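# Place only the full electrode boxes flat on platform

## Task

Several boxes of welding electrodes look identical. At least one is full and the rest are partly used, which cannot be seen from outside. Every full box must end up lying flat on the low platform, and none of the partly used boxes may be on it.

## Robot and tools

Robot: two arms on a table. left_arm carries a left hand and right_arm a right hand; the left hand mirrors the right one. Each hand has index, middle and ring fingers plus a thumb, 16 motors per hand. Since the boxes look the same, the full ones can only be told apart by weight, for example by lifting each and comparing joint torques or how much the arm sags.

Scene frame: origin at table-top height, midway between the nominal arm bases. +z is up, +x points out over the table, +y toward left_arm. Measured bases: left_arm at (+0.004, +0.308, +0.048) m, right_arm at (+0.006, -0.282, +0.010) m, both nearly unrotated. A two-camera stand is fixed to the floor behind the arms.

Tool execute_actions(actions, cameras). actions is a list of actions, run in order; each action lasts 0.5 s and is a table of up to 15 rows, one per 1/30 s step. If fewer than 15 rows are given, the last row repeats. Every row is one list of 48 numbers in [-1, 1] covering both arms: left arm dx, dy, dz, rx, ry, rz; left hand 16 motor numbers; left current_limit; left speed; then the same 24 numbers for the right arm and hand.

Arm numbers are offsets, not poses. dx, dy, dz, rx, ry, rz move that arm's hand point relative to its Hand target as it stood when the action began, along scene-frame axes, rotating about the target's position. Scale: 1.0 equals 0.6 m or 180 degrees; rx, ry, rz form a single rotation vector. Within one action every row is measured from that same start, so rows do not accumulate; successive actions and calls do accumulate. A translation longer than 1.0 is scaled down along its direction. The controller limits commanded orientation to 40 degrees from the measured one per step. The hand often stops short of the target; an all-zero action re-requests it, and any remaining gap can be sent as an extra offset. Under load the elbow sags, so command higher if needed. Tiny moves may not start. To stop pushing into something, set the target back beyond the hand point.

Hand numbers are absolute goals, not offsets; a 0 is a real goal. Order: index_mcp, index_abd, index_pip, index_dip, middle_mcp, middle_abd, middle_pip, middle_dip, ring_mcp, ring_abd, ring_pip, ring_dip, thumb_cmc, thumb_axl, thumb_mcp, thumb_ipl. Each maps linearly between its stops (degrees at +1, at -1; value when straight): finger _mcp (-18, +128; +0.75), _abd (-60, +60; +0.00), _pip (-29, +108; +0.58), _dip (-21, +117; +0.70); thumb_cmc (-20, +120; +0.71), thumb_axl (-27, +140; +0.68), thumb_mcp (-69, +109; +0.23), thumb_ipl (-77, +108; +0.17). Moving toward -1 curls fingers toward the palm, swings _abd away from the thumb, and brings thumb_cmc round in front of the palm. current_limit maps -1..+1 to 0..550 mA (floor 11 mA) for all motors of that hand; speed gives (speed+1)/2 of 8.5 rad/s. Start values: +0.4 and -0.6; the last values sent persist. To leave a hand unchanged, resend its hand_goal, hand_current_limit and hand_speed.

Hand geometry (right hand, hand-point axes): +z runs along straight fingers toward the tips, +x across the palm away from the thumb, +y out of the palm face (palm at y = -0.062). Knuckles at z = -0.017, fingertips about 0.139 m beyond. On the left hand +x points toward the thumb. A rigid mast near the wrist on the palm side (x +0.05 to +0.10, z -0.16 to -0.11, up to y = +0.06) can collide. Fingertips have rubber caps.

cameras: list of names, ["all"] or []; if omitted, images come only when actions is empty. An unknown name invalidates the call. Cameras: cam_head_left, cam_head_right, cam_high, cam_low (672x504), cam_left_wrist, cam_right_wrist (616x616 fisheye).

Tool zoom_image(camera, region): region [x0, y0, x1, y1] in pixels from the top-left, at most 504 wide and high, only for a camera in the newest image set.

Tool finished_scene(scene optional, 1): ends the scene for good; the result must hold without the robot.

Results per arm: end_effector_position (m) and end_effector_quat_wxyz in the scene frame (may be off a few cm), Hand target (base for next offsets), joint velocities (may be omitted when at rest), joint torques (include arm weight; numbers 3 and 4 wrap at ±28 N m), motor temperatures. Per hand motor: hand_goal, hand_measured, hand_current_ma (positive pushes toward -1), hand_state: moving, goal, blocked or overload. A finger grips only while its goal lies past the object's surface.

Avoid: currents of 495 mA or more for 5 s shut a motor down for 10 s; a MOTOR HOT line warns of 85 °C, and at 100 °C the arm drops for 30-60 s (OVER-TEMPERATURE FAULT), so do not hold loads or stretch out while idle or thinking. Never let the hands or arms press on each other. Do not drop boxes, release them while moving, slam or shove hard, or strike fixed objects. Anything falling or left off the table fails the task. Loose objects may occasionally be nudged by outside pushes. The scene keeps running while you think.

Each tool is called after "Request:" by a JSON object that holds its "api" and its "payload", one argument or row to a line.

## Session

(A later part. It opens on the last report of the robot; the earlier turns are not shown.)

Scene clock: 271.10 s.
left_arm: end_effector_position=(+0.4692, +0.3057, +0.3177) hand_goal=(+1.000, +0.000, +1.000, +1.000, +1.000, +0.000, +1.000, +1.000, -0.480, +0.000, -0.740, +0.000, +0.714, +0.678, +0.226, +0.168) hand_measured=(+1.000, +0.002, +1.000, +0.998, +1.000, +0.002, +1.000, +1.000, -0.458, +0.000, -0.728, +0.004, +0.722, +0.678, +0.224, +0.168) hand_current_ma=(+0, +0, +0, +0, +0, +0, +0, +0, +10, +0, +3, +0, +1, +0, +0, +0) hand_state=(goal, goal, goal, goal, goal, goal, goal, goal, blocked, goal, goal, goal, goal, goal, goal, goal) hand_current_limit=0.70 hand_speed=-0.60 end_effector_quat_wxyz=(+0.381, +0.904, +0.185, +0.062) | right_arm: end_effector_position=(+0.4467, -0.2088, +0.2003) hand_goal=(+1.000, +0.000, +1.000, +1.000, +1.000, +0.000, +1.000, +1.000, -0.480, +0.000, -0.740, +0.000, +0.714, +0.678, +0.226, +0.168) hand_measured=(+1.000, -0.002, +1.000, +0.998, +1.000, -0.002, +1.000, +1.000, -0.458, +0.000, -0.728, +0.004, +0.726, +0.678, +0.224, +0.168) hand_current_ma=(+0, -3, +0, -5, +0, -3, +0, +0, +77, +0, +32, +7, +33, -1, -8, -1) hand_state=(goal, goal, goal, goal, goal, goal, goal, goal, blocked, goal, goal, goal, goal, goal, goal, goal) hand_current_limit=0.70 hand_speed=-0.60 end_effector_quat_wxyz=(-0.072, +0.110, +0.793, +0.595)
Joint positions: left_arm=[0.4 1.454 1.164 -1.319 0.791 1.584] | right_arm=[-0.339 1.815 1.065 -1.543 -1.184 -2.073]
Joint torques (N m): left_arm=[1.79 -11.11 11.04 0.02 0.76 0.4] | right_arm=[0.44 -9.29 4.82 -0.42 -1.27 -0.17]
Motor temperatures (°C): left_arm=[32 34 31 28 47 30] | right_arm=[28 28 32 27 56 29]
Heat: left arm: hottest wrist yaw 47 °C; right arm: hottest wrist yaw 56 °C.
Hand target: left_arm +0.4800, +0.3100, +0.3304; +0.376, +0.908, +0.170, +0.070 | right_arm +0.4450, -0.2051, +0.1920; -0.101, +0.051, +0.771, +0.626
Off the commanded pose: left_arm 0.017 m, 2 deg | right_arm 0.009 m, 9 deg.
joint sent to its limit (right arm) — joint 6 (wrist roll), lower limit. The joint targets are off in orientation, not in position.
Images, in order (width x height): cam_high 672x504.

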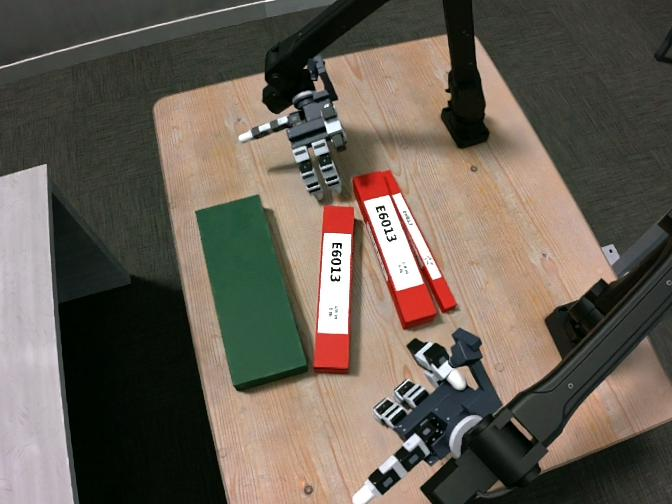

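Request:
{"api": "execute_actions", "payload": {
  "actions": [
    [[0.067,-0.008,-0.05,-0.0975,0.019,-0.054,1,0,1,1,1,0,1,1,-0.48,0,-0.74,0,0.714,0.678,0.226,0.168,0.7,-0.6,-0.015,0.003,0,0,0,-0.03,1,0,1,1,1,0,1,1,-0.48,0,-0.74,0,0.714,0.678,0.226,0.168,0.7,-0.6],[0.133,-0.017,-0.1,-0.195,0.038,-0.108,1,0,1,1,1,0,1,1,-0.48,0,-0.74,0,0.714,0.678,0.226,0.168,0.7,-0.6,-0.035,0.008,0,0,0,-0.067,1,0,1,1,1,0,1,1,-0.48,0,-0.74,0,0.714,0.678,0.226,0.168,0.7,-0.6]],
    [[0.037,-0.033,-0.058,0,0,-0.111,1,0,1,1,1,0,1,1,-0.48,0,-0.74,0,0.714,0.678,0.226,0.168,0.7,-0.6,0,0,0,0,0,0,1,0,1,1,1,0,1,1,-0.48,0,-0.74,0,0.714,0.678,0.226,0.168,0.7,-0.6]]
  ],
  "cameras": ["cam_high","cam_head_left"]
}}

Scene clock: 279.70 s.
left_arm: end_effector_position=(+0.5731, +0.2792, +0.2321) hand_goal=(+1.000, +0.000, +1.000, +1.000, +1.000, +0.000, +1.000, +1.000, -0.480, +0.000, -0.740, +0.000, +0.714, +0.678, +0.226, +0.168) hand_measured=(+1.000, +0.002, +1.000, +0.998, +1.000, +0.002, +1.000, +1.000, -0.458, +0.000, -0.728, +0.004, +0.724, +0.678, +0.224, +0.168) hand_current_ma=(+0, +0, +0, +0, +0, +0, +0, +0, +10, +0, +3, +0, +2, +0, +0, +0) hand_state=(goal, goal, goal, goal, goal, goal, goal, goal, blocked, goal, goal, goal, goal, goal, goal, goal) hand_current_limit=0.70 hand_speed=-0.60 end_effector_quat_wxyz=(+0.546, +0.834, +0.064, -0.052) | right_arm: end_effector_position=(+0.4259, -0.2054, +0.1890) hand_goal=(+1.000, +0.000, +1.000, +1.000, +1.000, +0.000, +1.000, +1.000, -0.480, +0.000, -0.740, +0.000, +0.714, +0.678, +0.226, +0.168) hand_measured=(+1.000, -0.002, +1.000, +1.000, +1.000, -0.002, +1.000, +1.000, -0.458, +0.000, -0.728, +0.004, +0.726, +0.678, +0.224, +0.168) hand_current_ma=(+0, -4, +0, +0, +0, -2, +0, +0, +77, +0, +32, +7, +33, -1, -8, -1) hand_state=(goal, goal, goal, goal, goal, goal, goal, goal, blocked, goal, goal, goal, goal, goal, goal, goal) hand_current_limit=0.70 hand_speed=-0.60 end_effector_quat_wxyz=(-0.035, +0.136, +0.760, +0.634)
Joint positions: left_arm=[0.294 2.091 1.584 -1.68 1.06 2.081] | right_arm=[-0.337 1.787 0.917 -1.367 -1.322 -2.02]
Joint torques (N m): left_arm=[1.38 -18.08 9.13 -1.24 0.74 0.44] | right_arm=[0.62 -10.7 4.26 -0.21 -1.35 0.15]
Motor temperatures (°C): left_arm=[32 34 33 28 46 30] | right_arm=[28 28 32 27 55 29]
Heat: left arm: hottest wrist yaw 46 °C; right arm: hottest wrist yaw 55 °C.
Hand target: left_arm +0.5819, +0.2800, +0.2355; +0.599, +0.768, -0.083, -0.208 | right_arm +0.4241, -0.2003, +0.1920; -0.035, +0.132, +0.762, +0.633
Off the commanded pose: left_arm 0.009 m, 26 deg | right_arm 0.006 m, 0 deg.
joint sent to its limit (left arm) — joint 4 (wrist pitch), lower limit; joint 6 (wrist roll), upper limit. The joint targets are off in orientation, not in position.
Images, in order (width x height): cam_head_left 672x504, cam_high 672x504.

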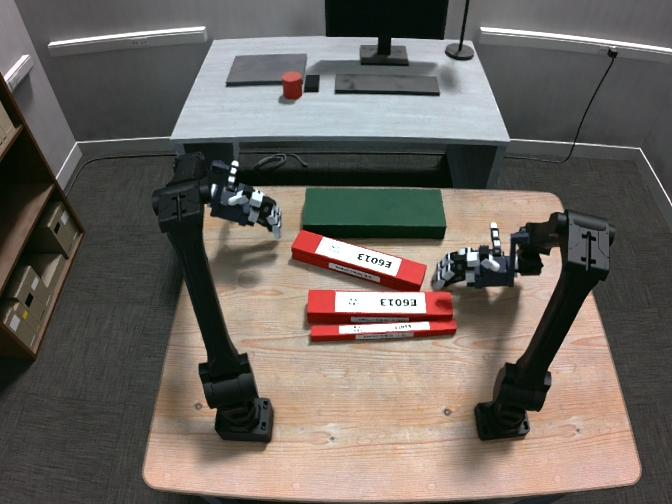

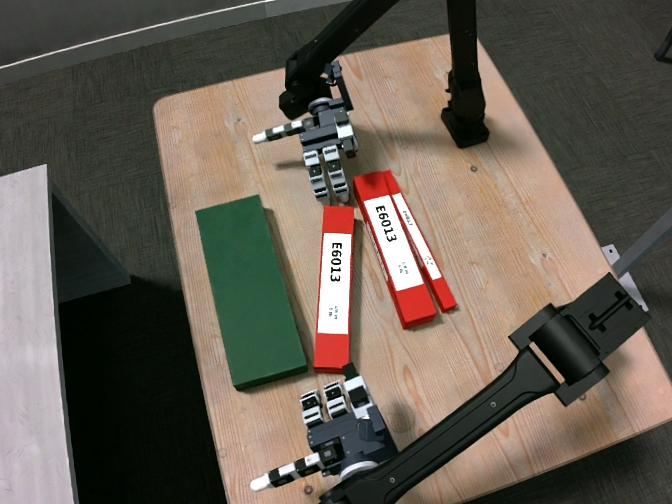

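Request:
{"api": "execute_actions", "payload": {
  "actions": [
    [[-0.037,0.013,-0.07,0,0,0.111,1,0,1,1,1,0,1,1,-0.48,0,-0.74,0,0.714,0.678,0.226,0.168,0.7,-0.6,0.01,0.008,0.007,0,0,0,1,0,1,1,1,0,1,1,-0.48,0,-0.74,0,0.714,0.678,0.226,0.168,0.7,-0.6]]
  ],
  "cameras": ["cam_high","cam_head_left"]
}}

Request:
{"api": "zoom_image", "payload": {
  "camera": "cam_high",
  "region": [220, 120, 440, 420]
}}

Scene clock: 281.50 s.
left_arm: end_effector_position=(+0.5589, +0.2818, +0.1977) hand_goal=(+1.000, +0.000, +1.000, +1.000, +1.000, +0.000, +1.000, +1.000, -0.480, +0.000, -0.740, +0.000, +0.714, +0.678, +0.226, +0.168) hand_measured=(+1.000, +0.002, +1.000, +0.998, +1.000, +0.002, +1.000, +1.000, -0.458, +0.000, -0.728, +0.004, +0.724, +0.678, +0.224, +0.168) hand_current_ma=(+0, +0, +0, +0, +0, +0, +0, +0, +10, +0, +3, +0, +2, +0, +0, +0) hand_state=(goal, goal, goal, goal, goal, goal, goal, goal, blocked, goal, goal, goal, goal, goal, goal, goal) hand_current_limit=0.70 hand_speed=-0.60 end_effector_quat_wxyz=(+0.586, +0.798, +0.118, -0.078) | right_arm: end_effector_position=(+0.4296, -0.1998, +0.1911) hand_goal=(+1.000, +0.000, +1.000, +1.000, +1.000, +0.000, +1.000, +1.000, -0.480, +0.000, -0.740, +0.000, +0.714, +0.678, +0.226, +0.168) hand_measured=(+1.000, -0.002, +1.000, +1.000, +1.000, -0.002, +1.000, +1.000, -0.458, +0.000, -0.728, +0.004, +0.726, +0.678, +0.224, +0.168) hand_current_ma=(+0, -4, +0, +0, +0, -2, +0, +0, +77, +0, +32, +7, +33, -1, -8, -1) hand_state=(goal, goal, goal, goal, goal, goal, goal, goal, blocked, goal, goal, goal, goal, goal, goal, goal) hand_current_limit=0.70 hand_speed=-0.60 end_effector_quat_wxyz=(-0.038, +0.138, +0.760, +0.634)
Joint positions: left_arm=[0.307 2.127 1.473 -1.662 1.149 2.083] | right_arm=[-0.32 1.776 0.917 -1.333 -1.332 -1.965]
Joint torques (N m): left_arm=[2.55 -18.02 5.64 -0.54 0.88 0.43] | right_arm=[0.56 -10.64 4.98 -0.16 -1.39 0.15]
Motor temperatures (°C): left_arm=[32 34 33 28 46 30] | right_arm=[28 28 32 27 55 29]
Heat: left arm: hottest wrist yaw 46 °C; right arm: hottest wrist yaw 55 °C.
Hand target: left_arm +0.5598, +0.2878, +0.1935; +0.626, +0.771, +0.051, -0.101 | right_arm +0.4302, -0.1956, +0.1961; -0.035, +0.132, +0.762, +0.633
Off the commanded pose: left_arm 0.007 m, 10 deg | right_arm 0.007 m, 1 deg.
joint sent to its limit (left arm) — joint 6 (wrist roll), upper limit. The joint targets are off in orientation, not in position.
Images, in order (width x height): cam_head_left 672x504, cam_high 672x504.

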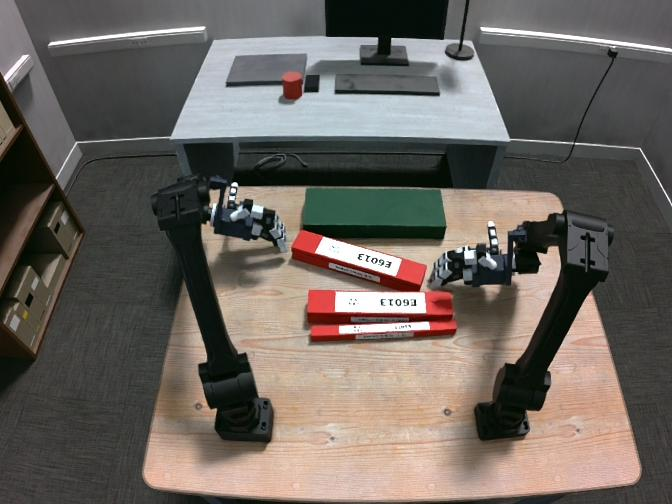

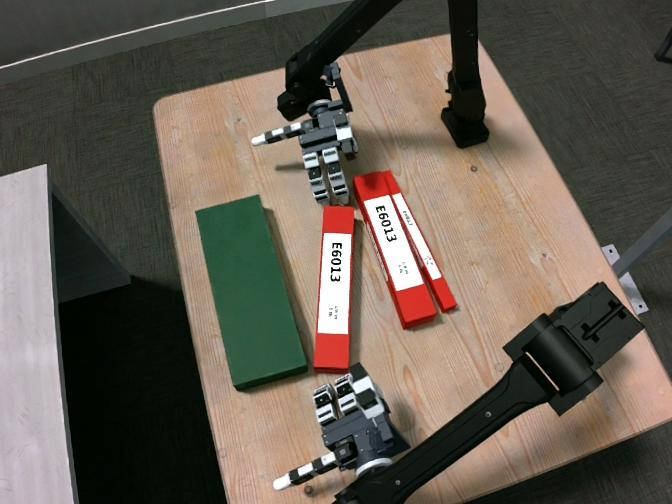

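Scaled by 1.680.

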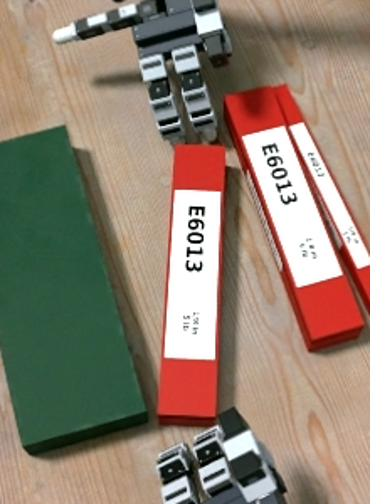

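Request:
{"api": "execute_actions", "payload": {
  "actions": [
    [[0,-0.046,0,0,0,0,1,0,1,1,1,0,1,1,-0.48,0,-0.74,0,0.714,0.678,0.226,0.168,0.7,-0.6,0,0.05,0,0,0,0,1,0,1,1,1,0,1,1,-0.48,0,-0.74,0,0.714,0.678,0.226,0.168,0.7,-0.6]],
    [[-0.01,-0.04,0,0,0,0,1,0,1,1,1,0,1,1,-0.48,0,-0.74,0,0.714,0.678,0.226,0.168,0.7,-0.6,0.01,0.04,0,0,0,0,1,0,1,1,1,0,1,1,-0.48,0,-0.74,0,0.714,0.678,0.226,0.168,0.7,-0.6]]
  ],
  "cameras": ["cam_high"]
}}

Scene clock: 283.73 s.
left_arm: end_effector_position=(+0.5605, +0.2717, +0.1978) hand_goal=(+1.000, +0.000, +1.000, +1.000, +1.000, +0.000, +1.000, +1.000, -0.480, +0.000, -0.740, +0.000, +0.714, +0.678, +0.226, +0.168) hand_measured=(+1.000, +0.002, +1.000, +0.998, +1.002, +0.000, +1.000, +1.000, -0.458, +0.000, -0.728, +0.004, +0.724, +0.678, +0.224, +0.168) hand_current_ma=(+0, +0, +0, +0, +0, +0, +0, +0, +10, +0, +3, +0, +2, +0, +0, +0) hand_state=(goal, goal, goal, goal, goal, goal, goal, goal, blocked, goal, goal, goal, goal, goal, goal, goal) hand_current_limit=0.70 hand_speed=-0.60 end_effector_quat_wxyz=(+0.600, +0.790, +0.109, -0.060) | right_arm: end_effector_position=(+0.4435, -0.1745, +0.1944) hand_goal=(+1.000, +0.000, +1.000, +1.000, +1.000, +0.000, +1.000, +1.000, -0.480, +0.000, -0.740, +0.000, +0.714, +0.678, +0.226, +0.168) hand_measured=(+1.002, -0.078, +1.002, +1.000, +1.000, -0.002, +1.000, +1.000, -0.458, +0.000, -0.728, +0.004, +0.726, +0.678, +0.224, +0.168) hand_current_ma=(+3, -256, +2, +1, +0, -2, +0, +0, +77, +0, +32, +7, +31, -1, -6, -1) hand_state=(goal, blocked, goal, goal, goal, goal, goal, goal, blocked, goal, goal, goal, goal, goal, goal, goal) hand_current_limit=0.70 hand_speed=-0.60 end_effector_quat_wxyz=(-0.029, +0.160, +0.763, +0.626)
Joint positions: left_arm=[0.287 2.127 1.454 -1.616 1.2 2.087] | right_arm=[-0.245 1.658 0.827 -0.855 -1.353 -1.435]
Joint torques (N m): left_arm=[-3.78 -18.61 3.74 -0.7 1.43 0.39] | right_arm=[5.48 -8.82 5.23 1.24 -2.54 -0.07]
Motor temperatures (°C): left_arm=[32 34 32 28 45 30] | right_arm=[28 28 32 27 55 29]
Heat: left arm: hottest wrist yaw 45 °C; right arm: hottest wrist yaw 55 °C.
Hand target: left_arm +0.5538, +0.2362, +0.1936; +0.626, +0.771, +0.051, -0.100 | right_arm +0.4360, -0.1415, +0.1962; -0.035, +0.132, +0.762, +0.633
Off the commanded pose: left_arm 0.036 m, 9 deg | right_arm 0.034 m, 3 deg.
joint sent to its limit (left arm) — joint 6 (wrist roll), upper limit. The joint targets are off in orientation, not in position.
Images, in order (width x height): cam_high 672x504.

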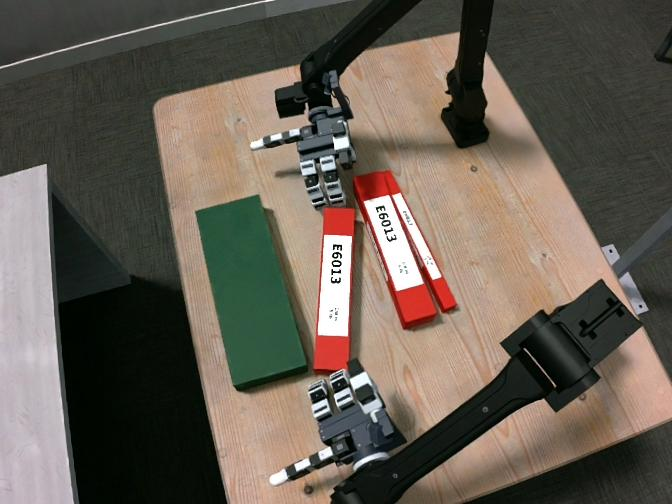

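Request:
{"api": "execute_actions", "payload": {
  "actions": [
    [[-0.045,-0.012,0,0,0,0,1,0,1,1,1,0,1,1,-0.48,0,-0.74,0,0.714,0.678,0.226,0.168,0.7,-0.6,0.05,0.015,0,0,0,0.02,1,0,1,1,1,0,1,1,-0.48,0,-0.74,0,0.714,0.678,0.226,0.168,0.7,-0.6]],
    [[-0.045,0,0,0,0,0,1,0,1,1,1,0,1,1,-0.48,0,-0.74,0,0.714,0.678,0.226,0.168,0.7,-0.6,0.05,0,0,0,0,0.02,1,0,1,1,1,0,1,1,-0.48,0,-0.74,0,0.714,0.678,0.226,0.168,0.7,-0.6]]
  ],
  "cameras": ["cam_high","cam_head_left"]
}}

Scene clock: 285.97 s.
left_arm: end_effector_position=(+0.5140, +0.2728, +0.2016) hand_goal=(+1.000, +0.000, +1.000, +1.000, +1.000, +0.000, +1.000, +1.000, -0.480, +0.000, -0.740, +0.000, +0.714, +0.678, +0.226, +0.168) hand_measured=(+1.000, +0.002, +1.000, +0.998, +1.002, +0.078, +1.002, +1.000, -0.458, +0.000, -0.728, +0.004, +0.724, +0.678, +0.224, +0.168) hand_current_ma=(+0, +0, +0, +0, +0, +77, +0, +0, +10, +0, +3, +0, +2, +0, +0, +0) hand_state=(goal, goal, goal, goal, goal, blocked, goal, goal, blocked, goal, goal, goal, goal, goal, goal, goal) hand_current_limit=0.70 hand_speed=-0.60 end_effector_quat_wxyz=(+0.595, +0.796, +0.106, -0.034) | right_arm: end_effector_position=(+0.4959, -0.1743, +0.1979) hand_goal=(+1.000, +0.000, +1.000, +1.000, +1.000, +0.000, +1.000, +1.000, -0.480, +0.000, -0.740, +0.000, +0.714, +0.678, +0.226, +0.168) hand_measured=(+1.000, -0.002, +1.000, +1.000, +1.002, -0.014, +1.002, +1.000, -0.458, +0.000, -0.728, +0.004, +0.726, +0.678, +0.224, +0.168) hand_current_ma=(+0, -4, +0, +0, +4, -32, +3, +1, +77, +0, +32, +7, +31, -1, -6, -1) hand_state=(goal, goal, goal, goal, goal, goal, goal, goal, blocked, goal, goal, goal, goal, goal, goal, goal) hand_current_limit=0.70 hand_speed=-0.60 end_effector_quat_wxyz=(-0.042, +0.128, +0.772, +0.621)
Joint positions: left_arm=[0.317 2.017 1.276 -1.506 1.192 2.093] | right_arm=[-0.228 1.815 1.066 -1.128 -1.332 -1.653]
Joint torques (N m): left_arm=[-5.3 -16.73 1.99 -1.51 1.4 0.32] | right_arm=[6.42 -8.94 7.73 -0.46 -2.84 -0.25]
Motor temperatures (°C): left_arm=[32 34 32 28 45 30] | right_arm=[28 28 32 27 56 29]
Heat: left arm: hottest wrist yaw 45 °C; right arm: hottest wrist yaw 56 °C.
Hand target: left_arm +0.4998, +0.2290, +0.1936; +0.626, +0.771, +0.051, -0.100 | right_arm +0.4961, -0.1326, +0.1961; -0.075, +0.084, +0.769, +0.630
Off the commanded pose: left_arm 0.047 m, 11 deg | right_arm 0.042 m, 6 deg.
joint sent to its limit (left arm) — joint 6 (wrist roll), upper limit. The joint targets are off in orientation, not in position.
Images, in order (width x height): cam_head_left 672x504, cam_high 672x504.

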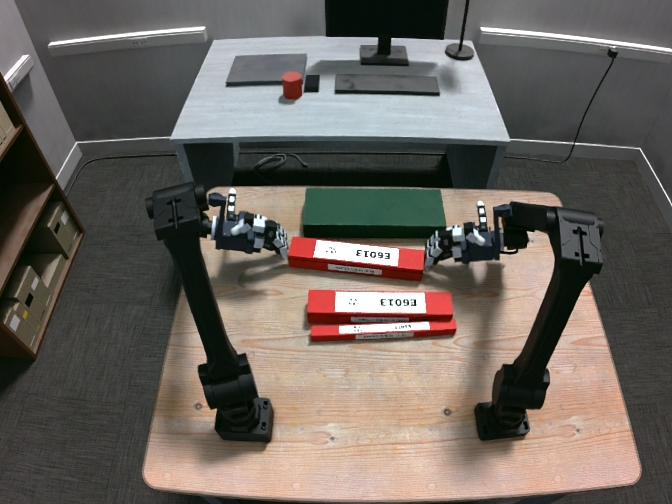

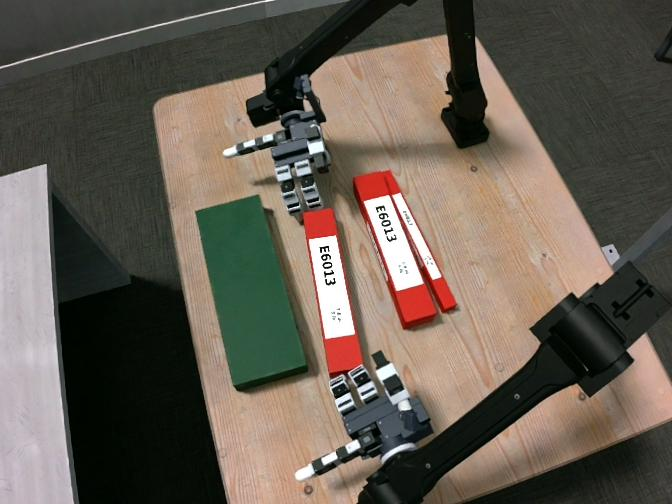

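Request:
{"api": "execute_actions", "payload": {
  "actions": [
    [[-0.03,-0.033,0,0,0,0,1,0,1,1,1,0,1,1,-0.48,0,-0.74,0,0.714,0.678,0.226,0.168,0.7,-0.6,0.022,0.033,0,0,0,0.027,1,0,1,1,1,0,1,1,-0.48,0,-0.74,0,0.714,0.678,0.226,0.168,0.7,-0.6]]
  ],
  "cameras": ["cam_high","cam_head_left"]
}}

Scene clock: 292.87 s.
left_arm: end_effector_position=(+0.4978, +0.2681, +0.2024) hand_goal=(+1.000, +0.000, +1.000, +1.000, +1.000, +0.000, +1.000, +1.000, -0.480, +0.000, -0.740, +0.000, +0.714, +0.678, +0.226, +0.168) hand_measured=(+1.000, +0.002, +1.000, +0.998, +1.002, +0.108, +1.002, +1.002, -0.458, +0.000, -0.728, +0.004, +0.724, +0.678, +0.224, +0.168) hand_current_ma=(+0, +0, +0, +0, +0, +141, +0, +0, +10, +0, +3, +0, +2, +0, +0, +0) hand_state=(goal, goal, goal, goal, goal, blocked, goal, goal, blocked, goal, goal, goal, goal, goal, goal, goal) hand_current_limit=0.70 hand_speed=-0.60 end_effector_quat_wxyz=(+0.596, +0.796, +0.103, -0.028) | right_arm: end_effector_position=(+0.5119, -0.1695, +0.2002) hand_goal=(+1.000, +0.000, +1.000, +1.000, +1.000, +0.000, +1.000, +1.000, -0.480, +0.000, -0.740, +0.000, +0.714, +0.678, +0.226, +0.168) hand_measured=(+1.000, -0.002, +1.000, +1.000, +1.002, -0.032, +1.002, +1.000, -0.458, +0.000, -0.728, +0.004, +0.726, +0.678, +0.224, +0.168) hand_current_ma=(+0, -4, +0, +0, +6, -93, +4, +2, +77, +0, +32, +7, +31, -1, -6, -1) hand_state=(goal, goal, goal, goal, goal, blocked, goal, goal, blocked, goal, goal, goal, goal, goal, goal, goal) hand_current_limit=0.70 hand_speed=-0.60 end_effector_quat_wxyz=(-0.061, +0.094, +0.783, +0.612)
Joint positions: left_arm=[0.318 1.981 1.215 -1.467 1.195 2.093] | right_arm=[-0.217 1.903 1.207 -1.372 -1.289 -1.867]
Joint torques (N m): left_arm=[-7.94 -15.74 1.47 -1.65 2 0.31] | right_arm=[8.29 -9.76 7.13 -1.1 -3.46 -0.22]
Motor temperatures (°C): left_arm=[32 34 31 28 45 30] | right_arm=[28 28 32 27 57 29]
Heat: left arm: hottest wrist yaw 45 °C; right arm: hottest wrist yaw 57 °C.
Hand target: left_arm +0.4818, +0.2092, +0.1935; +0.626, +0.771, +0.051, -0.101 | right_arm +0.5093, -0.1127, +0.1962; -0.101, +0.051, +0.771, +0.626
Off the commanded pose: left_arm 0.062 m, 11 deg | right_arm 0.057 m, 7 deg.
joint sent to its limit (left arm) — joint 6 (wrist roll), upper limit. The joint targets are off in position and orientation.
Images, in order (width x height): cam_head_left 672x504, cam_high 672x504.

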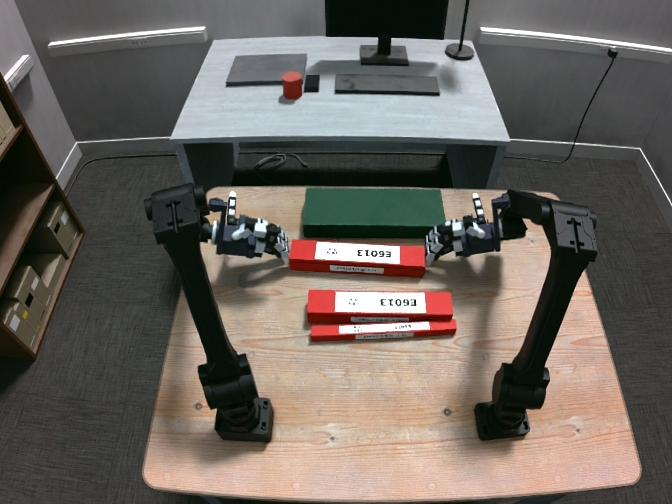

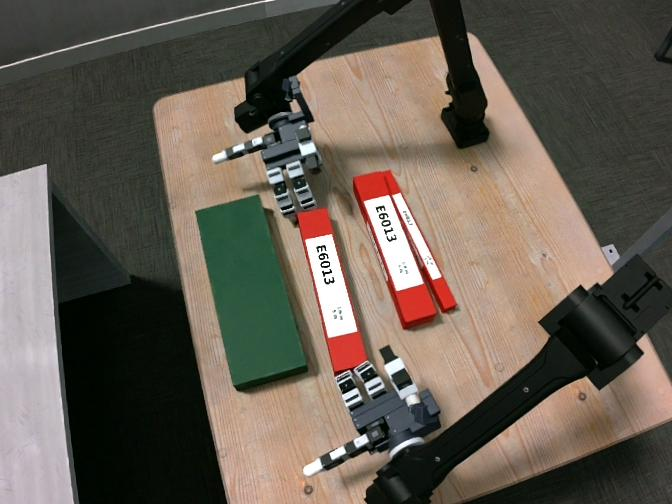

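Request:
{"api": "execute_actions", "payload": {
  "actions": [
    [[-0.015,-0.05,0.017,0,0,0,1,0,1,1,1,0,1,1,-0.48,0,-0.74,0,0.714,0.678,0.226,0.168,0.7,-0.6,-0.015,0.05,0.017,0,0,0,1,0,1,1,1,0,1,1,-0.48,0,-0.74,0,0.714,0.678,0.226,0.168,0.7,-0.6]],
    [[-0.015,-0.05,0.033,0,0,0,1,0,1,1,1,0,1,1,-0.48,0,-0.74,0,0.714,0.678,0.226,0.168,0.7,-0.6,-0.015,0.05,0.033,0,0,0,1,0,1,1,1,0,1,1,-0.48,0,-0.74,0,0.714,0.678,0.226,0.168,0.7,-0.6]],
    [[-0.006,-0.018,0.04,0,0,0,1,0,1,1,1,0,1,1,-0.48,0,-0.74,0,0.714,0.678,0.226,0.168,0.7,-0.6,-0.006,0.018,0.04,0,0,0,1,0,1,1,1,0,1,1,-0.48,0,-0.74,0,0.714,0.678,0.226,0.168,0.7,-0.6]],
    [[0,0,0.04,0,0,0,1,0,1,1,1,0,1,1,-0.48,0,-0.74,0,0.714,0.678,0.226,0.168,0.7,-0.6,0,0,0.04,0,0,0,1,0,1,1,1,0,1,1,-0.48,0,-0.74,0,0.714,0.678,0.226,0.168,0.7,-0.6]],
    [[0,0,0.04,0,0,0,1,0,1,1,1,0,1,1,-0.48,0,-0.74,0,0.714,0.678,0.226,0.168,0.7,-0.6,0,0,0.04,0,0,0,1,0,1,1,1,0,1,1,-0.48,0,-0.74,0,0.714,0.678,0.226,0.168,0.7,-0.6]],
    [[0.03,-0.01,0.04,0,0,0,1,0,1,1,1,0,1,1,-0.48,0,-0.74,0,0.714,0.678,0.226,0.168,0.7,-0.6,0.03,0.01,0.04,0,0,0,1,0,1,1,1,0,1,1,-0.48,0,-0.74,0,0.714,0.678,0.226,0.168,0.7,-0.6]]
  ],
  "cameras": ["cam_head_left"]
}}

Scene clock: 297.57 s.
left_arm: end_effector_position=(+0.4773, +0.2137, +0.2583) hand_goal=(+1.000, +0.000, +1.000, +1.000, +1.000, +0.000, +1.000, +1.000, -0.480, +0.000, -0.740, +0.000, +0.714, +0.678, +0.226, +0.168) hand_measured=(+1.004, +0.036, +1.004, +1.002, +1.002, +0.092, +1.000, +1.000, -0.458, +0.000, -0.728, +0.004, +0.724, +0.678, +0.224, +0.168) hand_current_ma=(+0, +17, +0, +0, +0, +103, +0, +0, +10, +0, +3, +0, +2, +0, +0, +0) hand_state=(goal, blocked, goal, goal, goal, blocked, goal, goal, blocked, goal, goal, goal, goal, goal, goal, goal) hand_current_limit=0.70 hand_speed=-0.60 end_effector_quat_wxyz=(+0.595, +0.789, +0.122, -0.096) | right_arm: end_effector_position=(+0.5100, -0.1485, +0.2231) hand_goal=(+1.000, +0.000, +1.000, +1.000, +1.000, +0.000, +1.000, +1.000, -0.480, +0.000, -0.740, +0.000, +0.714, +0.678, +0.226, +0.168) hand_measured=(+1.000, +0.024, +1.000, +1.000, +1.004, +0.220, +1.004, +1.002, -0.458, +0.000, -0.728, +0.004, +0.726, +0.678, +0.224, +0.168) hand_current_ma=(+0, +68, +0, +0, +13, +467, +7, +2, +77, +0, +32, +7, +31, -1, -6, -1) hand_state=(goal, blocked, goal, goal, goal, blocked, goal, goal, blocked, goal, goal, goal, goal, goal, goal, goal) hand_current_limit=0.70 hand_speed=-0.60 end_effector_quat_wxyz=(-0.066, +0.111, +0.883, +0.450)
Joint positions: left_arm=[0.214 1.822 1.157 -1.564 1.218 1.948] | right_arm=[-0.171 1.7 1.234 -1.284 -0.933 -1.523]
Joint torques (N m): left_arm=[-13.16 -19.66 8.03 -3.15 5.51 0.59] | right_arm=[12.57 -12.98 9.32 -2.19 -7.7 0.2]
Motor temperatures (°C): left_arm=[32 34 31 28 52 30] | right_arm=[29 28 32 27 72 29]
Heat: left arm: hottest wrist yaw 52 °C; right arm: hottest wrist yaw 72 °C.
Hand target: left_arm +0.4782, +0.1323, +0.3195; +0.626, +0.771, +0.052, -0.101 | right_arm +0.5058, -0.0360, +0.3221; -0.101, +0.051, +0.772, +0.626
Off the commanded pose: left_arm 0.102 m, 9 deg | right_arm 0.150 m, 25 deg.
Images, in order (width x height): cam_head_left 672x504.

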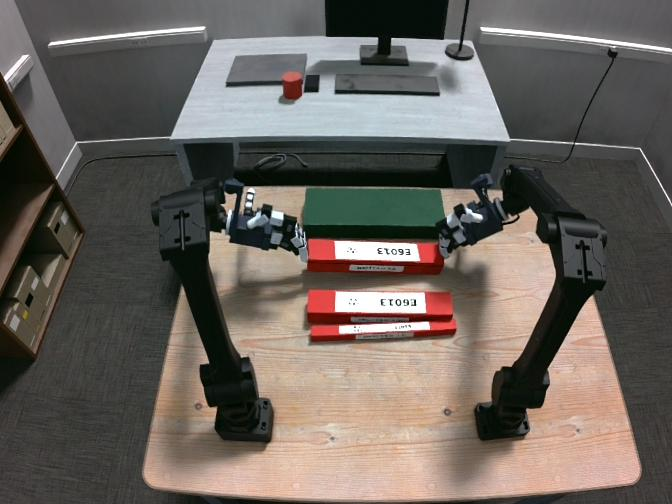

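Request:
{"api": "execute_actions", "payload": {
  "actions": [
    [[0.05,0,0.03,0,0,0,1,0,1,1,1,0,1,1,-0.48,0,-0.74,0,0.714,0.678,0.226,0.168,0.7,-0.6,0.03,0.02,0.04,0,0,0,1,0,1,1,1,0,1,1,-0.48,0,-0.74,0,0.714,0.678,0.226,0.168,0.7,-0.6]]
  ],
  "cameras": ["cam_head_left","cam_high"]
}}

Scene clock: 299.70 s.
left_arm: end_effector_position=(+0.4963, +0.1311, +0.3254) hand_goal=(+1.000, +0.000, +1.000, +1.000, +1.000, +0.000, +1.000, +1.000, -0.480, +0.000, -0.740, +0.000, +0.714, +0.678, +0.226, +0.168) hand_measured=(+1.000, +0.004, +1.000, +1.000, +1.000, +0.004, +1.000, +1.000, -0.458, +0.000, -0.728, +0.004, +0.724, +0.678, +0.226, +0.168) hand_current_ma=(+0, +0, +0, +0, +0, +0, +0, +0, +10, +0, +3, +0, +2, +0, +0, +0) hand_state=(goal, goal, goal, goal, goal, goal, goal, goal, blocked, goal, goal, goal, goal, goal, goal, goal) hand_current_limit=0.70 hand_speed=-0.60 end_effector_quat_wxyz=(+0.626, +0.770, +0.057, -0.113) | right_arm: end_effector_position=(+0.5063, -0.0252, +0.3395) hand_goal=(+1.000, +0.000, +1.000, +1.000, +1.000, +0.000, +1.000, +1.000, -0.480, +0.000, -0.740, +0.000, +0.714, +0.678, +0.226, +0.168) hand_measured=(+1.000, +0.004, +1.000, +1.000, +1.000, +0.004, +1.000, +1.000, -0.458, +0.000, -0.728, +0.004, +0.726, +0.678, +0.224, +0.168) hand_current_ma=(+0, +8, -1, +0, +0, +8, +0, +0, +77, +0, +32, +7, +37, -1, -5, -1) hand_state=(goal, goal, goal, goal, goal, goal, goal, goal, blocked, goal, goal, goal, goal, goal, goal, goal) hand_current_limit=0.70 hand_speed=-0.60 end_effector_quat_wxyz=(-0.123, +0.044, +0.772, +0.622)
Joint positions: left_arm=[0.024 1.807 1.298 -1.65 1.338 1.918] | right_arm=[0.081 1.682 1.313 -1.199 -1.374 -1.315]
Joint torques (N m): left_arm=[1.9 -15.68 9.37 -0.46 1.03 0.18] | right_arm=[-0.56 -10.34 11.22 0.9 -1.66 0.13]
Motor temperatures (°C): left_arm=[32 34 31 28 53 30] | right_arm=[29 28 32 27 75 29]
Heat: left arm: hottest wrist yaw 53 °C; right arm: hottest wrist yaw 75 °C.
Hand target: left_arm +0.5082, +0.1323, +0.3376; +0.626, +0.771, +0.051, -0.101 | right_arm +0.5237, -0.0239, +0.3462; -0.101, +0.051, +0.771, +0.626
Off the commanded pose: left_arm 0.017 m, 2 deg | right_arm 0.019 m, 3 deg.
Images, in order (width x height): cam_head_left 672x504, cam_high 672x504.

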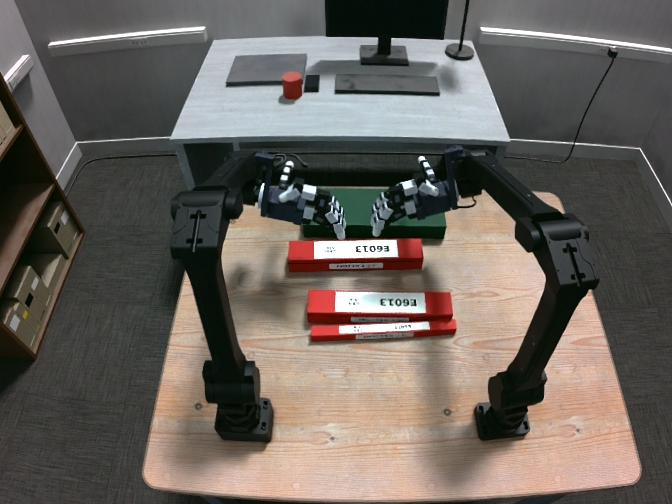

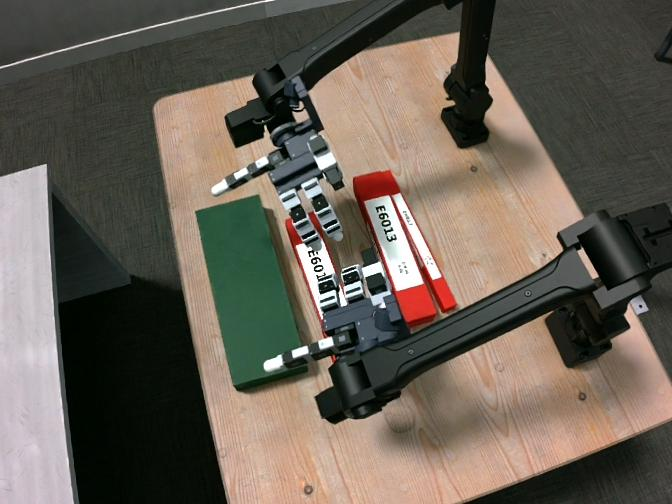

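Request:
{"api": "execute_actions", "payload": {
  "actions": [
    [[-0.005,0.15,-0.02,0,0,0,1,0,1,1,1,0,1,1,-0.48,0,-0.74,0,0.714,0.678,0.226,0.168,0.7,-0.6,-0.05,-0.23,-0.02,0.0217,-0.032,-0.0812,1,0,1,1,1,0,1,1,-0.48,0,-0.74,0,0.714,0.678,0.226,0.168,0.7,-0.6]],
    [[-0.005,0.15,-0.08,0,0,0,1,0,1,1,1,0,1,1,-0.48,0,-0.74,0,0.714,0.678,0.226,0.168,0.7,-0.6,-0.05,-0.23,-0.07,0.0217,-0.032,-0.0812,1,0,1,1,1,0,1,1,-0.48,0,-0.74,0,0.714,0.678,0.226,0.168,0.7,-0.6]],
    [[0.003,0,-0.13,0,0,0,1,0,1,1,1,0,1,1,-0.48,0,-0.74,0,0.714,0.678,0.226,0.168,0.7,-0.6,0,0,-0.13,0,0,0,1,0,1,1,1,0,1,1,-0.48,0,-0.74,0,0.714,0.678,0.226,0.168,0.7,-0.6]]
  ],
  "cameras": ["cam_head_left","cam_high"]
}}

Scene clock: 309.23 s.
left_arm: end_effector_position=(+0.4997, +0.3146, +0.1959) hand_goal=(+1.000, +0.000, +1.000, +1.000, +1.000, +0.000, +1.000, +1.000, -0.480, +0.000, -0.740, +0.000, +0.714, +0.678, +0.226, +0.168) hand_measured=(+1.000, +0.004, +1.000, +1.000, +1.000, +0.004, +1.000, +1.000, -0.458, +0.000, -0.728, +0.004, +0.724, +0.678, +0.226, +0.168) hand_current_ma=(+0, +0, +0, +0, +0, +0, +0, +0, +10, +0, +3, +0, +2, +0, +0, +0) hand_state=(goal, goal, goal, goal, goal, goal, goal, goal, blocked, goal, goal, goal, goal, goal, goal, goal) hand_current_limit=0.70 hand_speed=-0.60 end_effector_quat_wxyz=(+0.574, +0.800, +0.158, -0.076) | right_arm: end_effector_position=(+0.4968, -0.1660, +0.2505) hand_goal=(+1.000, +0.000, +1.000, +1.000, +1.000, +0.000, +1.000, +1.000, -0.480, +0.000, -0.740, +0.000, +0.714, +0.678, +0.226, +0.168) hand_measured=(+1.000, +0.004, +1.000, +1.000, +1.000, +0.004, +1.000, +1.000, -0.458, +0.000, -0.728, +0.004, +0.726, +0.678, +0.224, +0.168) hand_current_ma=(+0, +7, -1, +0, +0, +7, +0, +0, +77, +0, +32, +7, +37, -1, -3, -1) hand_state=(goal, goal, goal, goal, goal, goal, goal, goal, blocked, goal, goal, goal, goal, goal, goal, goal) hand_current_limit=0.70 hand_speed=-0.60 end_effector_quat_wxyz=(-0.001, +0.113, +0.745, +0.657)
Joint positions: left_arm=[0.413 2.009 1.274 -1.613 1.09 2.082] | right_arm=[-0.196 1.679 0.992 -0.789 -1.433 -1.323]
Joint torques (N m): left_arm=[0.97 -16.67 6.42 -0.83 0.65 0.44] | right_arm=[-0.44 -10.23 6.89 1.06 -1.58 -0.09]
Motor temperatures (°C): left_arm=[32 34 32 28 49 30] | right_arm=[28 28 33 27 64 29]
Heat: left arm: hottest wrist yaw 49 °C; right arm: hottest wrist yaw 64 °C.
Hand target: left_arm +0.5040, +0.3124, +0.1995; +0.626, +0.771, +0.051, -0.101 | right_arm +0.4978, -0.1670, +0.2525; +0.011, +0.107, +0.745, +0.658
Off the commanded pose: left_arm 0.006 m, 14 deg | right_arm 0.002 m, 1 deg.
led back after a hold (right arm): the arm was led back toward your command in small steps, so it may still be short of it.
joint sent to its limit (left arm) — joint 6 (wrist roll), upper limit. The joint targets are off in orientation, not in position.
pose unreachable (right arm): on one or more control steps of this call, first in action 1 (counted from 0), this arm could not follow its commanded pose, so it was not sent that pose on those steps. It may still have moved: this result reports where it is.
cause: moving toward the commanded pose would bring two parts of the arm too close to each other (joints 4 (wrist pitch) to 6 (wrist roll) lie between them).
Images, in order (width x height): cam_head_left 672x504, cam_high 672x504.

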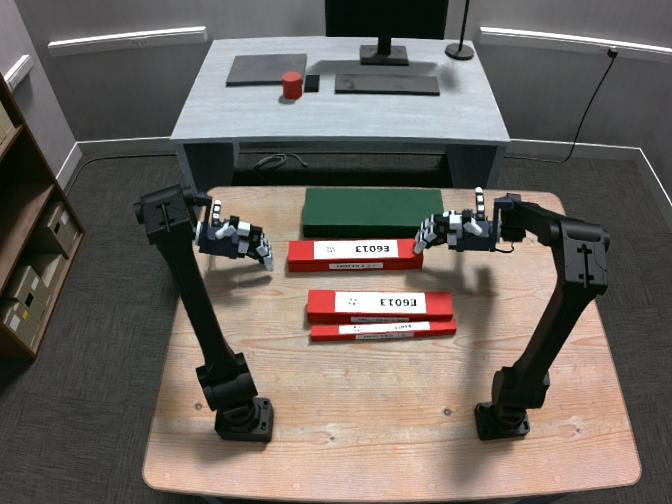

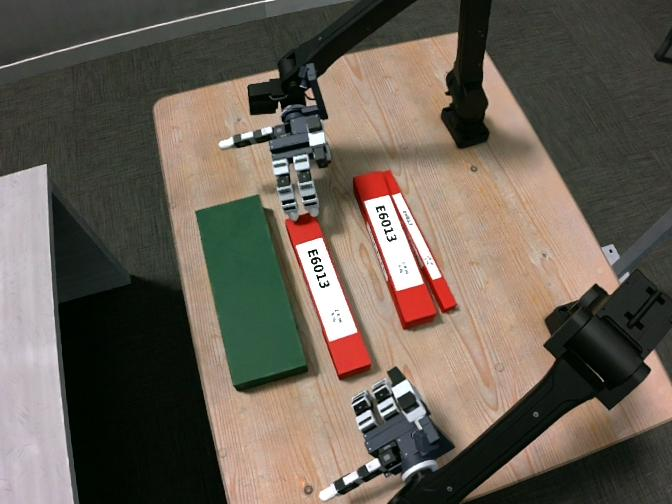

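Request:
{"api": "execute_actions", "payload": {
  "actions": [
    [[0,-0.1,-0.01,0,0,0,1,0,1,1,1,0,1,1,-0.48,0,-0.74,0,0.714,0.678,0.226,0.168,0.7,-0.6,-0.03,-0.14,0,-0.036,0,0,1,0,1,1,1,0,1,1,-0.48,0,-0.74,0,0.714,0.678,0.226,0.168,0.7,-0.6]],
    [[-0.01,-0.1,0,0,0,0,1,0,1,1,1,0,1,1,-0.48,0,-0.74,0,0.714,0.678,0.226,0.168,0.7,-0.6,-0.03,0,-0.1,0,0,0,1,0,1,1,1,0,1,1,-0.48,0,-0.74,0,0.714,0.678,0.226,0.168,0.7,-0.6]]
  ],
  "cameras": ["cam_head_left","cam_high"]
}}

Scene clock: 313.47 s.
left_arm: end_effector_position=(+0.4968, +0.1941, +0.2017) hand_goal=(+1.000, +0.000, +1.000, +1.000, +1.000, +0.000, +1.000, +1.000, -0.480, +0.000, -0.740, +0.000, +0.714, +0.678, +0.226, +0.168) hand_measured=(+1.000, +0.004, +1.000, +1.000, +1.000, -0.002, +1.000, +1.000, -0.458, +0.000, -0.728, +0.004, +0.724, +0.678, +0.224, +0.168) hand_current_ma=(+0, +0, +0, +0, +0, +0, +0, +0, +10, +0, +3, +0, +2, +0, +0, +0) hand_state=(goal, goal, goal, goal, goal, goal, goal, goal, blocked, goal, goal, goal, goal, goal, goal, goal) hand_current_limit=0.70 hand_speed=-0.60 end_effector_quat_wxyz=(+0.614, +0.781, +0.073, -0.088) | right_arm: end_effector_position=(+0.4531, -0.2438, +0.1923) hand_goal=(+1.000, +0.000, +1.000, +1.000, +1.000, +0.000, +1.000, +1.000, -0.480, +0.000, -0.740, +0.000, +0.714, +0.678, +0.226, +0.168) hand_measured=(+1.000, +0.002, +0.998, +1.000, +1.000, +0.004, +1.000, +1.000, -0.458, +0.000, -0.728, +0.004, +0.728, +0.678, +0.224, +0.168) hand_current_ma=(+0, +4, -3, -1, +0, +6, +0, +0, +77, +0, +32, +7, +39, -1, -3, -1) hand_state=(goal, goal, goal, goal, goal, goal, goal, goal, blocked, goal, goal, goal, goal, goal, goal, goal) hand_current_limit=0.70 hand_speed=-0.60 end_effector_quat_wxyz=(+0.020, +0.119, +0.782, +0.612)
Joint positions: left_arm=[0.16 2.013 1.227 -1.507 1.259 2.083] | right_arm=[-0.413 1.815 1.017 -1.352 -1.267 -2.052]
Joint torques (N m): left_arm=[1.38 -15.03 5.22 -0.49 0.95 0.44] | right_arm=[-0.97 -9.17 7.68 -1.17 -1.26 -0.16]
Motor temperatures (°C): left_arm=[32 34 32 28 47 30] | right_arm=[28 28 33 27 61 29]
Heat: left arm: hottest wrist yaw 47 °C; right arm: hottest wrist yaw 61 °C.
Hand target: left_arm +0.4979, +0.1923, +0.1935; +0.627, +0.771, +0.051, -0.101 | right_arm +0.4618, -0.2510, +0.1926; +0.017, +0.106, +0.782, +0.614
Off the commanded pose: left_arm 0.008 m, 3 deg | right_arm 0.011 m, 2 deg.
joint sent to its limit (left arm) — joint 6 (wrist roll), upper limit. The joint targets are off in orientation, not in position.
Images, in order (width x height): cam_head_left 672x504, cam_high 672x504.

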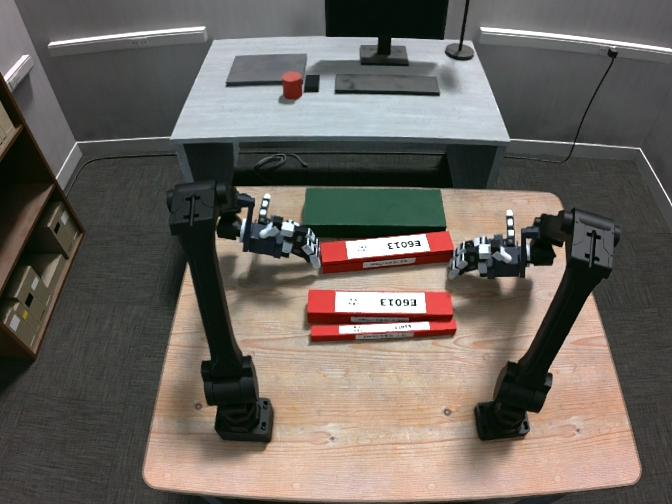

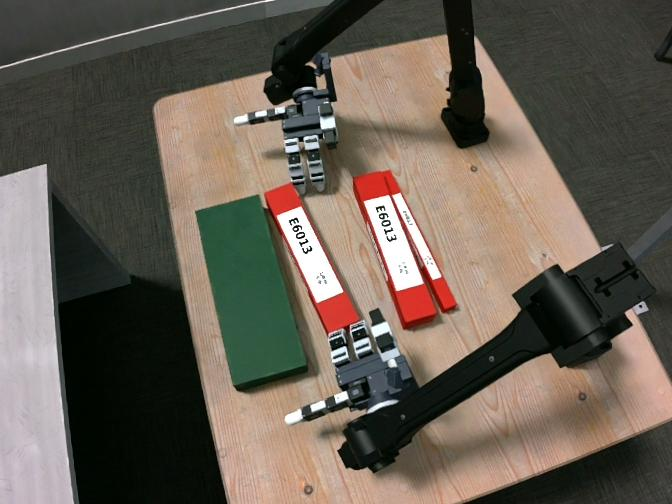

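Request:
{"api": "execute_actions", "payload": {
  "actions": [
    [[0.02,0.01,0,0,0,0,1,0,1,1,1,0,1,1,-0.48,0,-0.74,0,0.714,0.678,0.226,0.168,0.7,-0.6,0.1,-0.04,0,0,0,0,1,0,1,1,1,0,1,1,-0.48,0,-0.74,0,0.714,0.678,0.226,0.168,0.7,-0.6]]
  ],
  "cameras": ["cam_head_left","cam_high"]
}}

Request:
{"api": "zoom_image", "payload": {
  "camera": "cam_head_left",
  "region": [280, 180, 520, 300]
}}

Scene clock: 315.63 s.
left_arm: end_effector_position=(+0.5008, +0.1947, +0.1949) hand_goal=(+1.000, +0.000, +1.000, +1.000, +1.000, +0.000, +1.000, +1.000, -0.480, +0.000, -0.740, +0.000, +0.714, +0.678, +0.226, +0.168) hand_measured=(+1.000, +0.002, +1.000, +1.000, +1.000, -0.002, +1.000, +1.000, -0.458, +0.000, -0.728, +0.004, +0.724, +0.678, +0.224, +0.168) hand_current_ma=(+0, +0, +0, +0, +0, +0, +0, +0, +10, +0, +3, +0, +2, +0, +0, +0) hand_state=(goal, goal, goal, goal, goal, goal, goal, goal, blocked, goal, goal, goal, goal, goal, goal, goal) hand_current_limit=0.70 hand_speed=-0.60 end_effector_quat_wxyz=(+0.614, +0.780, +0.076, -0.091) | right_arm: end_effector_position=(+0.5131, -0.2694, +0.1932) hand_goal=(+1.000, +0.000, +1.000, +1.000, +1.000, +0.000, +1.000, +1.000, -0.480, +0.000, -0.740, +0.000, +0.714, +0.678, +0.226, +0.168) hand_measured=(+1.000, -0.002, +1.000, +1.000, +1.000, +0.002, +1.000, +1.000, -0.458, +0.000, -0.728, +0.004, +0.728, +0.678, +0.224, +0.168) hand_current_ma=(+0, -5, +0, -1, +0, +4, +0, +0, +77, +0, +32, +7, +39, -1, -3, -1) hand_state=(goal, goal, goal, goal, goal, goal, goal, goal, blocked, goal, goal, goal, goal, goal, goal, goal) hand_current_limit=0.70 hand_speed=-0.60 end_effector_quat_wxyz=(+0.018, +0.118, +0.783, +0.610)
Joint positions: left_arm=[0.16 2.035 1.24 -1.508 1.259 2.083] | right_arm=[-0.42 1.945 1.236 -1.46 -1.256 -2.073]
Joint torques (N m): left_arm=[2.14 -15.27 7.23 -1.25 0.74 0.44] | right_arm=[-0.56 -10.99 8.24 -1.24 -1.32 -0.17]
Motor temperatures (°C): left_arm=[32 34 31 28 47 30] | right_arm=[28 28 33 27 60 29]
Heat: left arm: hottest wrist yaw 47 °C; right arm: hottest wrist yaw 60 °C.
Hand target: left_arm +0.5100, +0.1983, +0.1935; +0.626, +0.771, +0.051, -0.101 | right_arm +0.5218, -0.2749, +0.1926; +0.017, +0.106, +0.782, +0.614
Off the commanded pose: left_arm 0.010 m, 3 deg | right_arm 0.010 m, 1 deg.
joint sent to its limit (left arm) — joint 6 (wrist roll), upper limit. The joint targets are off in orientation, not in position.
joint sent to its limit (right arm) — joint 6 (wrist roll), lower limit. The joint targets still meet the commanded pose.
Images, in order (width x height): cam_head_left 672x504, cam_high 672x504.

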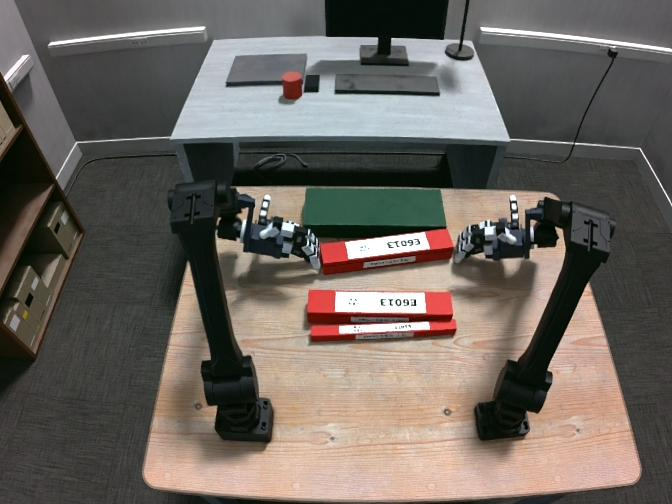

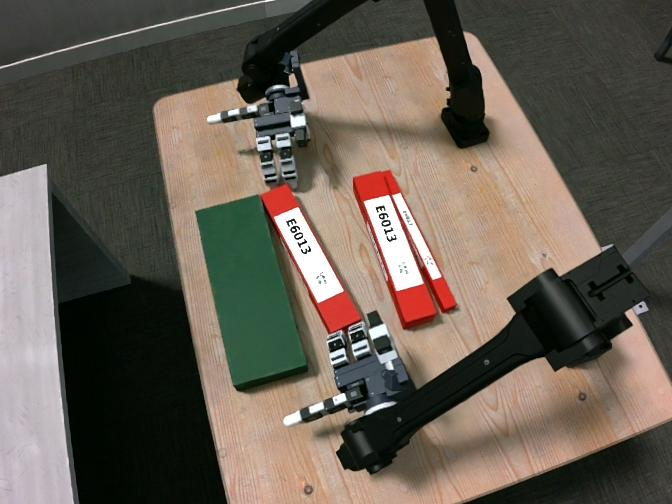

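Scaled by 2.100.

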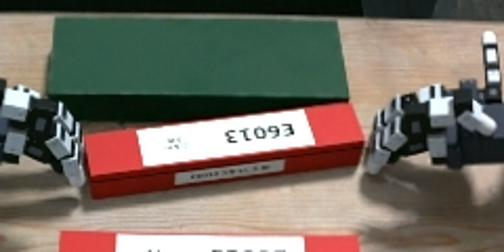

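Request:
{"api": "execute_actions", "payload": {
  "actions": [
    [[-0.008,-0.01,0.003,0,0,0,1,0,1,1,1,0,1,1,-0.48,0,-0.74,0,0.714,0.678,0.226,0.168,0.7,-0.6,0.04,0.05,0,0,0,0,1,0,1,1,1,0,1,1,-0.48,0,-0.74,0,0.714,0.678,0.226,0.168,0.7,-0.6]],
    [[-0.008,-0.055,0,0,0,0,1,0,1,1,1,0,1,1,-0.48,0,-0.74,0,0.714,0.678,0.226,0.168,0.7,-0.6,-0.012,0.055,0,0,0,0,1,0,1,1,1,0,1,1,-0.48,0,-0.74,0,0.714,0.678,0.226,0.168,0.7,-0.6]],
    [[-0.008,-0.06,0.008,0,0,0,1,0,1,1,1,0,1,1,-0.48,0,-0.74,0,0.714,0.678,0.226,0.168,0.7,-0.6,-0.015,0.06,-0.01,0,0,0,1,0,1,1,1,0,1,1,-0.48,0,-0.74,0,0.714,0.678,0.226,0.168,0.7,-0.6]],
    [[-0.005,-0.045,0.03,0,0,0,1,0,1,1,1,0,1,1,-0.48,0,-0.74,0,0.714,0.678,0.226,0.168,0.7,-0.6,-0.01,0.045,0,0,0,0,1,0,1,1,1,0,1,1,-0.48,0,-0.74,0,0.714,0.678,0.226,0.168,0.7,-0.6]],
    [[0,0,0.04,0,0,0,1,0,1,1,1,0,1,1,-0.48,0,-0.74,0,0.714,0.678,0.226,0.168,0.7,-0.6,0,0,0,0,0,0,1,0,1,1,1,0,1,1,-0.48,0,-0.74,0,0.714,0.678,0.226,0.168,0.7,-0.6]],
    [[0,0,0.04,0,0,0,1,0,1,1,1,0,1,1,-0.48,0,-0.74,0,0.714,0.678,0.226,0.168,0.7,-0.6,0,0,0,0,0,0,1,0,1,1,1,0,1,1,-0.48,0,-0.74,0,0.714,0.678,0.226,0.168,0.7,-0.6]]
  ],
  "cameras": ["cam_head_left"]
}}

Scene clock: 323.63 s.
left_arm: end_effector_position=(+0.5101, +0.1809, +0.2005) hand_goal=(+1.000, +0.000, +1.000, +1.000, +1.000, +0.000, +1.000, +1.000, -0.480, +0.000, -0.740, +0.000, +0.714, +0.678, +0.226, +0.168) hand_measured=(+1.004, +0.080, +1.004, +1.002, +1.000, +0.010, +1.000, +1.000, -0.458, +0.000, -0.728, +0.004, +0.724, +0.678, +0.224, +0.168) hand_current_ma=(+0, +79, +0, +0, +0, +1, +0, +0, +10, +0, +3, +0, +2, +0, +0, +0) hand_state=(goal, blocked, goal, goal, goal, goal, goal, goal, blocked, goal, goal, goal, goal, goal, goal, goal) hand_current_limit=0.70 hand_speed=-0.60 end_effector_quat_wxyz=(+0.588, +0.791, +0.135, -0.098) | right_arm: end_effector_position=(+0.5282, -0.2509, +0.1939) hand_goal=(+1.000, +0.000, +1.000, +1.000, +1.000, +0.000, +1.000, +1.000, -0.480, +0.000, -0.740, +0.000, +0.714, +0.678, +0.226, +0.168) hand_measured=(+1.000, -0.002, +0.998, +1.000, +1.004, -0.090, +1.002, +1.002, -0.458, +0.000, -0.728, +0.004, +0.728, +0.678, +0.224, +0.168) hand_current_ma=(+0, -5, -2, -1, +9, -302, +6, +2, +77, +0, +32, +7, +39, -1, -3, -1) hand_state=(goal, goal, goal, goal, goal, blocked, goal, goal, blocked, goal, goal, goal, goal, goal, goal, goal) hand_current_limit=0.70 hand_speed=-0.60 end_effector_quat_wxyz=(+0.067, +0.182, +0.785, +0.588)
Joint positions: left_arm=[0.13 1.911 1.148 -1.202 1.252 1.65] | right_arm=[-0.368 1.762 1.019 -0.725 -1.266 -1.347]
Joint torques (N m): left_arm=[-12.69 -21.83 5.78 -1.21 5.84 0.63] | right_arm=[13.57 -8.88 5.37 2.24 -4.04 -0.09]
Motor temperatures (°C): left_arm=[32 34 31 28 49 30] | right_arm=[28 28 33 27 60 29]
Heat: left arm: hottest wrist yaw 49 °C; right arm: hottest wrist yaw 60 °C.
Hand target: left_arm +0.4925, +0.0964, +0.2660; +0.626, +0.771, +0.051, -0.101 | right_arm +0.5235, -0.1490, +0.1865; +0.017, +0.106, +0.782, +0.615
Off the commanded pose: left_arm 0.108 m, 11 deg | right_arm 0.102 m, 11 deg.
Images, in order (width x height): cam_head_left 672x504.

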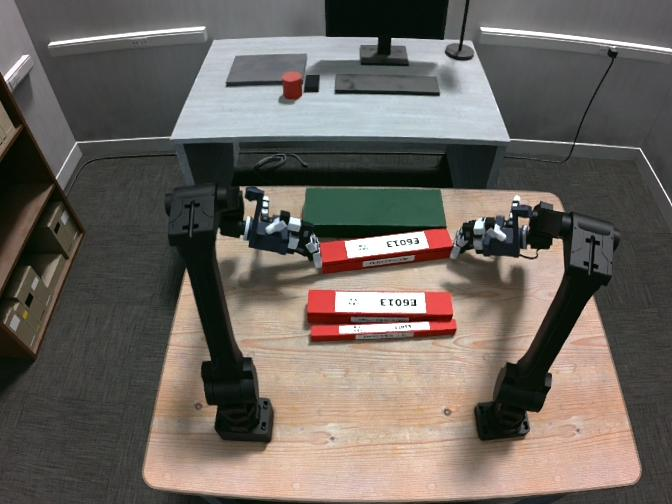

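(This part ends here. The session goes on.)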